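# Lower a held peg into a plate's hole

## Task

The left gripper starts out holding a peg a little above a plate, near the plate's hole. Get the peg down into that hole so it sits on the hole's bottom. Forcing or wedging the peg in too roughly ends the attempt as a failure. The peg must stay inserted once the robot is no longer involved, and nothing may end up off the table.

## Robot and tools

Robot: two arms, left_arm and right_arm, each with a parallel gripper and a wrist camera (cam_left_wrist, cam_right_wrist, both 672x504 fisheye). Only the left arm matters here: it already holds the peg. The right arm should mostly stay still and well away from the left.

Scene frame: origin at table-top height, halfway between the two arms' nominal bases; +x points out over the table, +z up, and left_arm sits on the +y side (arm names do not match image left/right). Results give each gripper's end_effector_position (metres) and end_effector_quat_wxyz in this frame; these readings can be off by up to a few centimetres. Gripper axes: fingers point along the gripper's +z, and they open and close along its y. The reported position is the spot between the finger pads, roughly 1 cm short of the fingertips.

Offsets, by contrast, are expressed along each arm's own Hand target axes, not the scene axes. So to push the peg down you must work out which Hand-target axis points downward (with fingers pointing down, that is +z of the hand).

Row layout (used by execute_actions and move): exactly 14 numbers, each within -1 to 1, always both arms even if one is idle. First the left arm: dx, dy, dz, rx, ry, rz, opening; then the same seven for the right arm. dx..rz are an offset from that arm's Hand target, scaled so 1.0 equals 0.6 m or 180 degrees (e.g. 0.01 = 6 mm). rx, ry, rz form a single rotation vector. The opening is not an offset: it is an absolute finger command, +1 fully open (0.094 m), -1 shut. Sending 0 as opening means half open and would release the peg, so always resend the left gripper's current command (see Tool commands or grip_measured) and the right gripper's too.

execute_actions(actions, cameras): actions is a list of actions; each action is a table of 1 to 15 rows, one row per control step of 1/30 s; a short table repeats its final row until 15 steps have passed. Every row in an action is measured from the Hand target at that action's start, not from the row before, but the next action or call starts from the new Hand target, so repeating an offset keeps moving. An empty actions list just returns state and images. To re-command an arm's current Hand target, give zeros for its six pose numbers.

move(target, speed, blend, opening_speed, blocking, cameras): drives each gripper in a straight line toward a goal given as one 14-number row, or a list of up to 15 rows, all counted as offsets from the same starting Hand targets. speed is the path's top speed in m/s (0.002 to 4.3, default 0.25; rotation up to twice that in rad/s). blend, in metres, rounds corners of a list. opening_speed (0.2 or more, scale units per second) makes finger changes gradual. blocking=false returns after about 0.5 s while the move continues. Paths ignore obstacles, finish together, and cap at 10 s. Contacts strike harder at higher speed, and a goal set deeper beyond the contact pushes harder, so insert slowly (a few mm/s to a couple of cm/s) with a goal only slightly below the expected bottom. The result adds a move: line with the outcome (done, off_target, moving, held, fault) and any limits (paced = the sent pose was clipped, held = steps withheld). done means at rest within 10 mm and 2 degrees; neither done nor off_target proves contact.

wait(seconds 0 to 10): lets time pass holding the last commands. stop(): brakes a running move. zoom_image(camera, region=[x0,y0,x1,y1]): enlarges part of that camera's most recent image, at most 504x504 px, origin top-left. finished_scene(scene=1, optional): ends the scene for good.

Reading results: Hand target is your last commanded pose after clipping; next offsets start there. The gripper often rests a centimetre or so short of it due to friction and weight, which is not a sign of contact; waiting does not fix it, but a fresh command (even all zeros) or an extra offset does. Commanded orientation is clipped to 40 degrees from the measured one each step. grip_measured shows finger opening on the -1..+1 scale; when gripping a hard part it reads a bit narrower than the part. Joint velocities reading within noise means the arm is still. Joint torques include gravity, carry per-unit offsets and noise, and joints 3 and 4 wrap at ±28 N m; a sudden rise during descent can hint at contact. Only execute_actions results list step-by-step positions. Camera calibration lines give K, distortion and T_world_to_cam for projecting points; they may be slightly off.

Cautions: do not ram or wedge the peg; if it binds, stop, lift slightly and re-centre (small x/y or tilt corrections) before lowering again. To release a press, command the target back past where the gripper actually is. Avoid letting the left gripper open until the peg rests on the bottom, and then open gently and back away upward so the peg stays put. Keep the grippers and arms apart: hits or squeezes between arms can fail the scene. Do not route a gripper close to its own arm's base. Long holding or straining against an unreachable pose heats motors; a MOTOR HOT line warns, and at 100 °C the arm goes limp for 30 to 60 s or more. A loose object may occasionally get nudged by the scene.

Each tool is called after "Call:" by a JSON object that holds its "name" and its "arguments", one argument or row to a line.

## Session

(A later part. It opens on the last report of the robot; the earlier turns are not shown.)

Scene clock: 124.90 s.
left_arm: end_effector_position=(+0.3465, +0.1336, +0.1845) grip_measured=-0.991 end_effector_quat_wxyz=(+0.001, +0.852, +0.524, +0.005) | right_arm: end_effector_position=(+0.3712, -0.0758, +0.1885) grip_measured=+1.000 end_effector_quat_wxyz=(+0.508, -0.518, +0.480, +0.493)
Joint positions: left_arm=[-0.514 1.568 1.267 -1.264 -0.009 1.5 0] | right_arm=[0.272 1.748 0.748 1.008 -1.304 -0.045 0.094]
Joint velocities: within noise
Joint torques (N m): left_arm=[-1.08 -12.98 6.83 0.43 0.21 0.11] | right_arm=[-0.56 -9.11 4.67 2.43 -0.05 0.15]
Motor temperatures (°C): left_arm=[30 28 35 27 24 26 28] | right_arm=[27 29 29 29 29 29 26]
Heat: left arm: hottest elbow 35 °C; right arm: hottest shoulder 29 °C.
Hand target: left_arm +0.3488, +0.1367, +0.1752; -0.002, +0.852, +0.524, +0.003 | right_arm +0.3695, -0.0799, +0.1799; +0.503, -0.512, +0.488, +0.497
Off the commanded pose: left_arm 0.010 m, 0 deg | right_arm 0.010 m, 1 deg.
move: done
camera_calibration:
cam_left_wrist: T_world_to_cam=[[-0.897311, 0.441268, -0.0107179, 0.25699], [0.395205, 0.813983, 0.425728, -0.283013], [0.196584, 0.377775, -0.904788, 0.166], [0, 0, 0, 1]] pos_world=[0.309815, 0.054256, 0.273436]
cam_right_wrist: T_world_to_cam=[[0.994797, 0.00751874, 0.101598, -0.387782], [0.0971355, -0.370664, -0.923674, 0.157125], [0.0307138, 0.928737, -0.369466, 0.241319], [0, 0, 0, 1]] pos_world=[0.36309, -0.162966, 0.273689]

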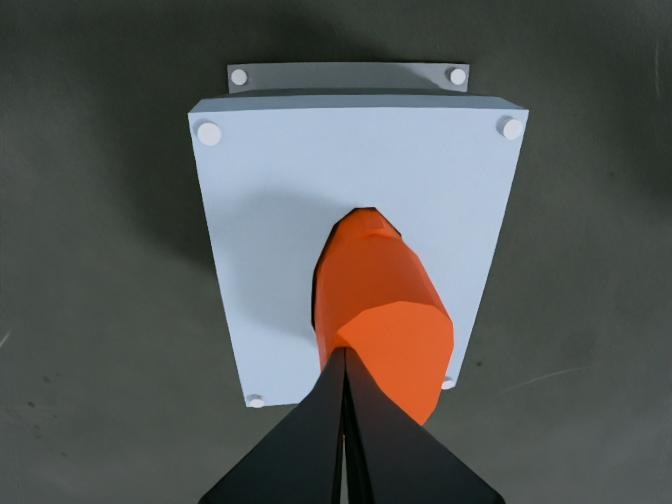

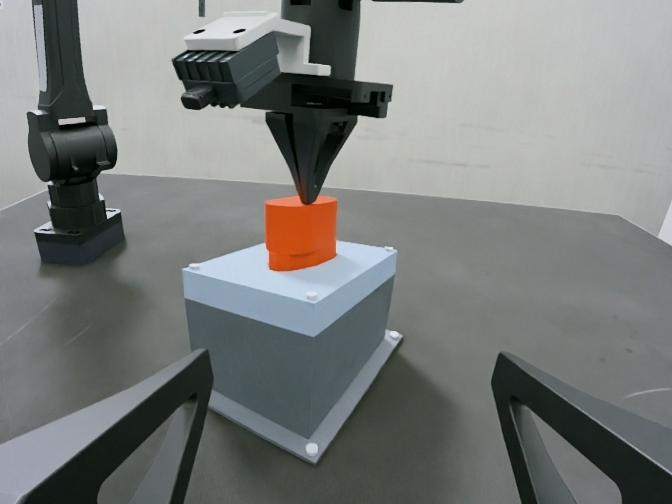

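Call:
{"name": "move", "arguments": {
  "target": [
    [0,0,-0.035,0,0,0,-1,0,0,0,0,0,0,1],
    [0.047,0,-0.035,0,0,0,-1,0,0,0,0,0,0,1]
  ],
  "speed": 0.08,
  "cameras": []
}}

Call:
{"name": "move", "arguments": {
  "target": [0,0,0.035,0,0,0,-1,0,0,0,0,0,0,1],
  "speed": 0.03
}}

Call:
{"name": "zoom_image", "arguments": {
  "camera": "cam_right_wrist",
  "region": [220, 140, 370, 290]
}}

Scene clock: 126.50 s.
left_arm: end_effector_position=(+0.3548, +0.1623, +0.1846) grip_measured=-0.991 end_effector_quat_wxyz=(-0.011, +0.851, +0.525, -0.001) | right_arm: end_effector_position=(+0.3712, -0.0758, +0.1885) grip_measured=+1.000 end_effector_quat_wxyz=(+0.508, -0.518, +0.480, +0.493)
Joint positions: left_arm=[-0.45 1.568 1.267 -1.29 -0.009 1.561 0] | right_arm=[0.272 1.748 0.748 1.008 -1.304 -0.045 0.094]
Joint velocities: within noise
Joint torques (N m): left_arm=[-1.26 -14.33 9.28 -0.58 0.19 0.12] | right_arm=[-0.5 -9.11 4.67 2.41 -0.05 0.16]
Motor temperatures (°C): left_arm=[30 28 35 27 24 26 28] | right_arm=[27 29 29 29 29 29 26]
Heat: left arm: hottest elbow 35 °C; right arm: hottest shoulder 29 °C.
Hand target: left_arm +0.3615, +0.1618, +0.1964; -0.002, +0.852, +0.524, +0.003 | right_arm +0.3695, -0.0799, +0.1799; +0.503, -0.512, +0.488, +0.497
Off the commanded pose: left_arm 0.014 m, 1 deg | right_arm 0.010 m, 1 deg.
move: off_target (left_arm)
No camera images: "cameras" was empty.

Scene clock: 127.70 s.
left_arm: end_effector_position=(+0.3598, +0.1597, +0.1824) grip_measured=-0.991 end_effector_quat_wxyz=(+0.000, +0.851, +0.525, +0.005) | right_arm: end_effector_position=(+0.3712, -0.0758, +0.1885) grip_measured=+1.000 end_effector_quat_wxyz=(+0.508, -0.518, +0.480, +0.493)
Joint positions: left_arm=[-0.45 1.568 1.262 -1.259 -0.009 1.562 0] | right_arm=[0.272 1.748 0.748 1.008 -1.304 -0.045 0.094]
Joint velocities: within noise
Joint torques (N m): left_arm=[-1.26 -13.1 7.04 0.32 0.2 0.11] | right_arm=[-0.5 -9.17 4.67 2.44 -0.05 0.16]
Motor temperatures (°C): left_arm=[30 28 35 27 24 26 28] | right_arm=[27 29 29 29 29 29 26]
Heat: left arm: hottest elbow 35 °C; right arm: hottest shoulder 29 °C.
Hand target: left_arm +0.3615, +0.1620, +0.1755; -0.002, +0.852, +0.524, +0.003 | right_arm +0.3695, -0.0799, +0.1799; +0.503, -0.512, +0.488, +0.497
Off the commanded pose: left_arm 0.008 m, 0 deg | right_arm 0.010 m, 1 deg.
move: done
camera_calibration:
cam_left_wrist: T_world_to_cam=[[-0.89847, 0.438941, -0.00905616, 0.257942], [0.393642, 0.814539, 0.426113, -0.308219], [0.194415, 0.379285, -0.904625, 0.152065], [0, 0, 0, 1]] pos_world=[0.323517, 0.0801588, 0.271234]
cam_right_wrist: T_world_to_cam=[[0.994797, 0.00751874, 0.101598, -0.387782], [0.0971355, -0.370664, -0.923674, 0.157125], [0.0307138, 0.928737, -0.369466, 0.241319], [0, 0, 0, 1]] pos_world=[0.36309, -0.162966, 0.273689]

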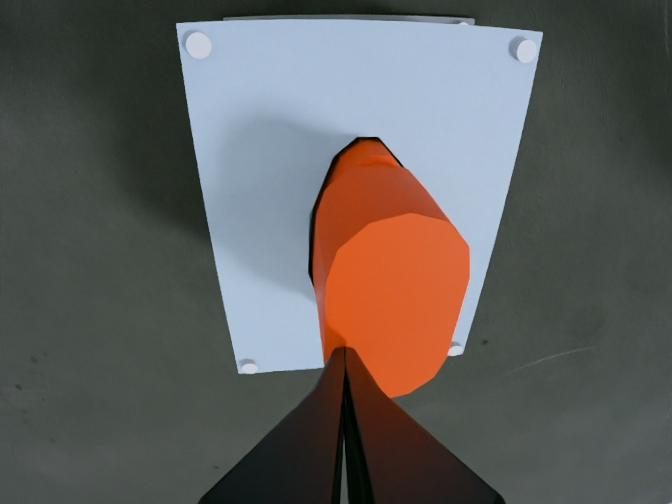

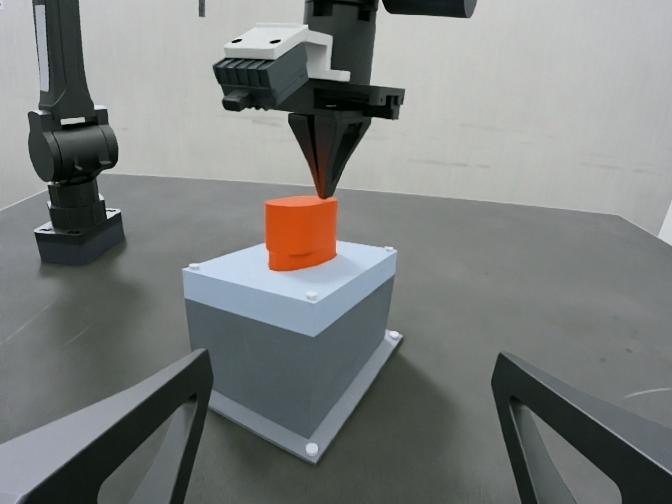

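Scaled by 3.360 from the camera's 672x504 image, which has a finer 960x720 frame.

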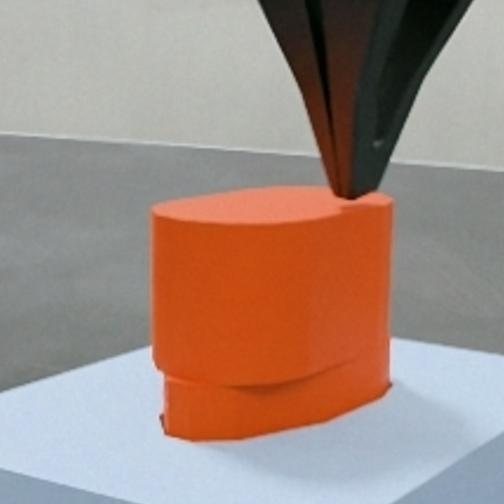

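Call:
{"name": "move", "arguments": {
  "target": [0,0,-0.1,0,0,0,-1,0,0,0,0,0,0,1],
  "speed": 0.1
}}

Call:
{"name": "zoom_image", "arguments": {
  "camera": "cam_right_wrist",
  "region": [248, 170, 358, 280]
}}

Call:
{"name": "zoom_image", "arguments": {
  "camera": "cam_left_wrist",
  "region": [250, 80, 450, 330]
}}

Scene clock: 129.27 s.
left_arm: end_effector_position=(+0.3456, +0.1670, +0.2108) grip_measured=-0.991 end_effector_quat_wxyz=(-0.025, +0.851, +0.524, -0.010) | right_arm: end_effector_position=(+0.3712, -0.0758, +0.1885) grip_measured=+1.000 end_effector_quat_wxyz=(+0.508, -0.518, +0.480, +0.493)
Joint positions: left_arm=[-0.45 1.545 1.311 -1.391 -0.009 1.562 0] | right_arm=[0.272 1.748 0.748 1.008 -1.304 -0.045 0.094]
Joint velocities: within noise
Joint torques (N m): left_arm=[-1.32 -14.39 11.63 -0.66 0.18 0.11] | right_arm=[-0.62 -9.05 4.68 2.41 -0.05 0.15]
Motor temperatures (°C): left_arm=[30 28 35 27 24 26 28] | right_arm=[27 29 29 29 29 29 26]
Heat: left arm: hottest elbow 35 °C; right arm: hottest shoulder 29 °C.
Hand target: left_arm +0.3613, +0.1616, +0.2354; -0.002, +0.852, +0.524, +0.003 | right_arm +0.3695, -0.0799, +0.1799; +0.503, -0.512, +0.488, +0.497
Off the commanded pose: left_arm 0.030 m, 3 deg | right_arm 0.010 m, 1 deg.
move: off_target (left_arm)
camera_calibration:
cam_left_wrist: T_world_to_cam=[[-0.897382, 0.438365, 0.0504208, 0.229459], [0.416194, 0.80291, 0.426753, -0.326648], [0.14659, 0.403945, -0.902962, 0.189728], [0, 0, 0, 1]] pos_world=[0.314049, 0.0850427, 0.299146]
cam_right_wrist: T_world_to_cam=[[0.994797, 0.00751874, 0.101598, -0.387782], [0.0971355, -0.370664, -0.923674, 0.157125], [0.0307138, 0.928737, -0.369466, 0.241319], [0, 0, 0, 1]] pos_world=[0.36309, -0.162966, 0.273689]

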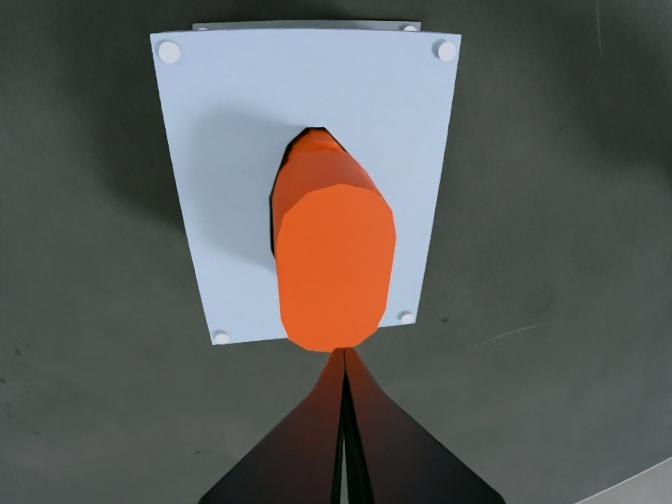

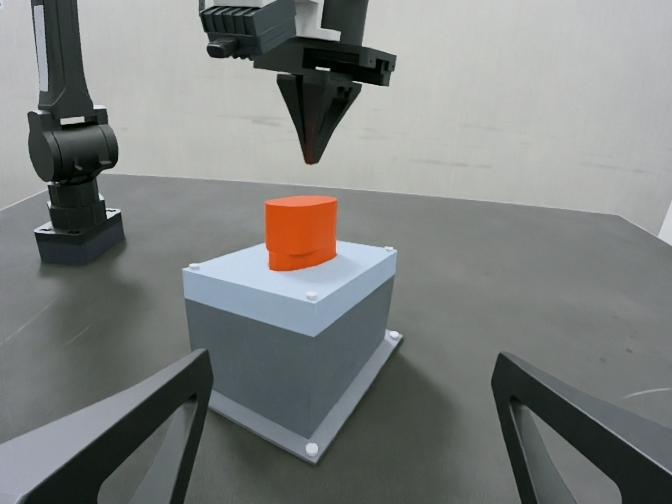

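Scaled by 4.582 from the camera's 672x504 image, which has a finer 960x720 frame.

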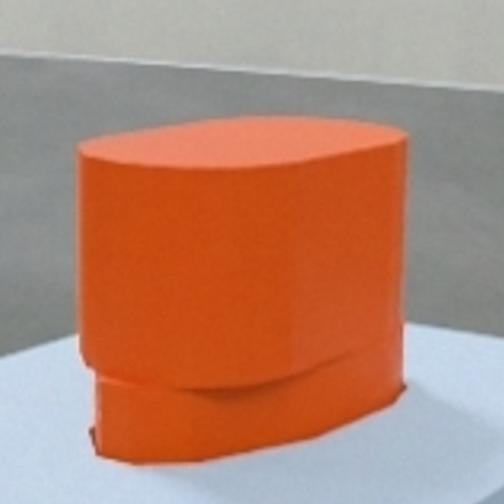

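Scaled by 2.016 from the camera's 672x504 image, which has a finer 960x720 frame.

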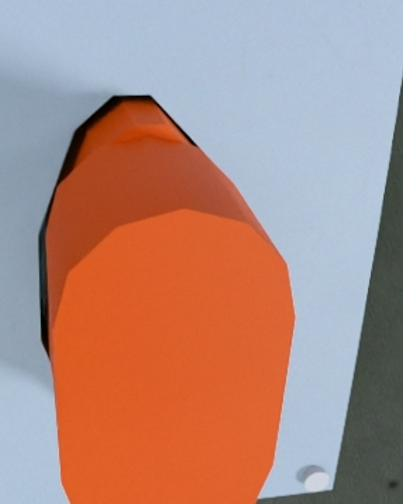

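Call:
{"name": "finished_scene", "arguments": {

}}

The scene is finished: the task was done.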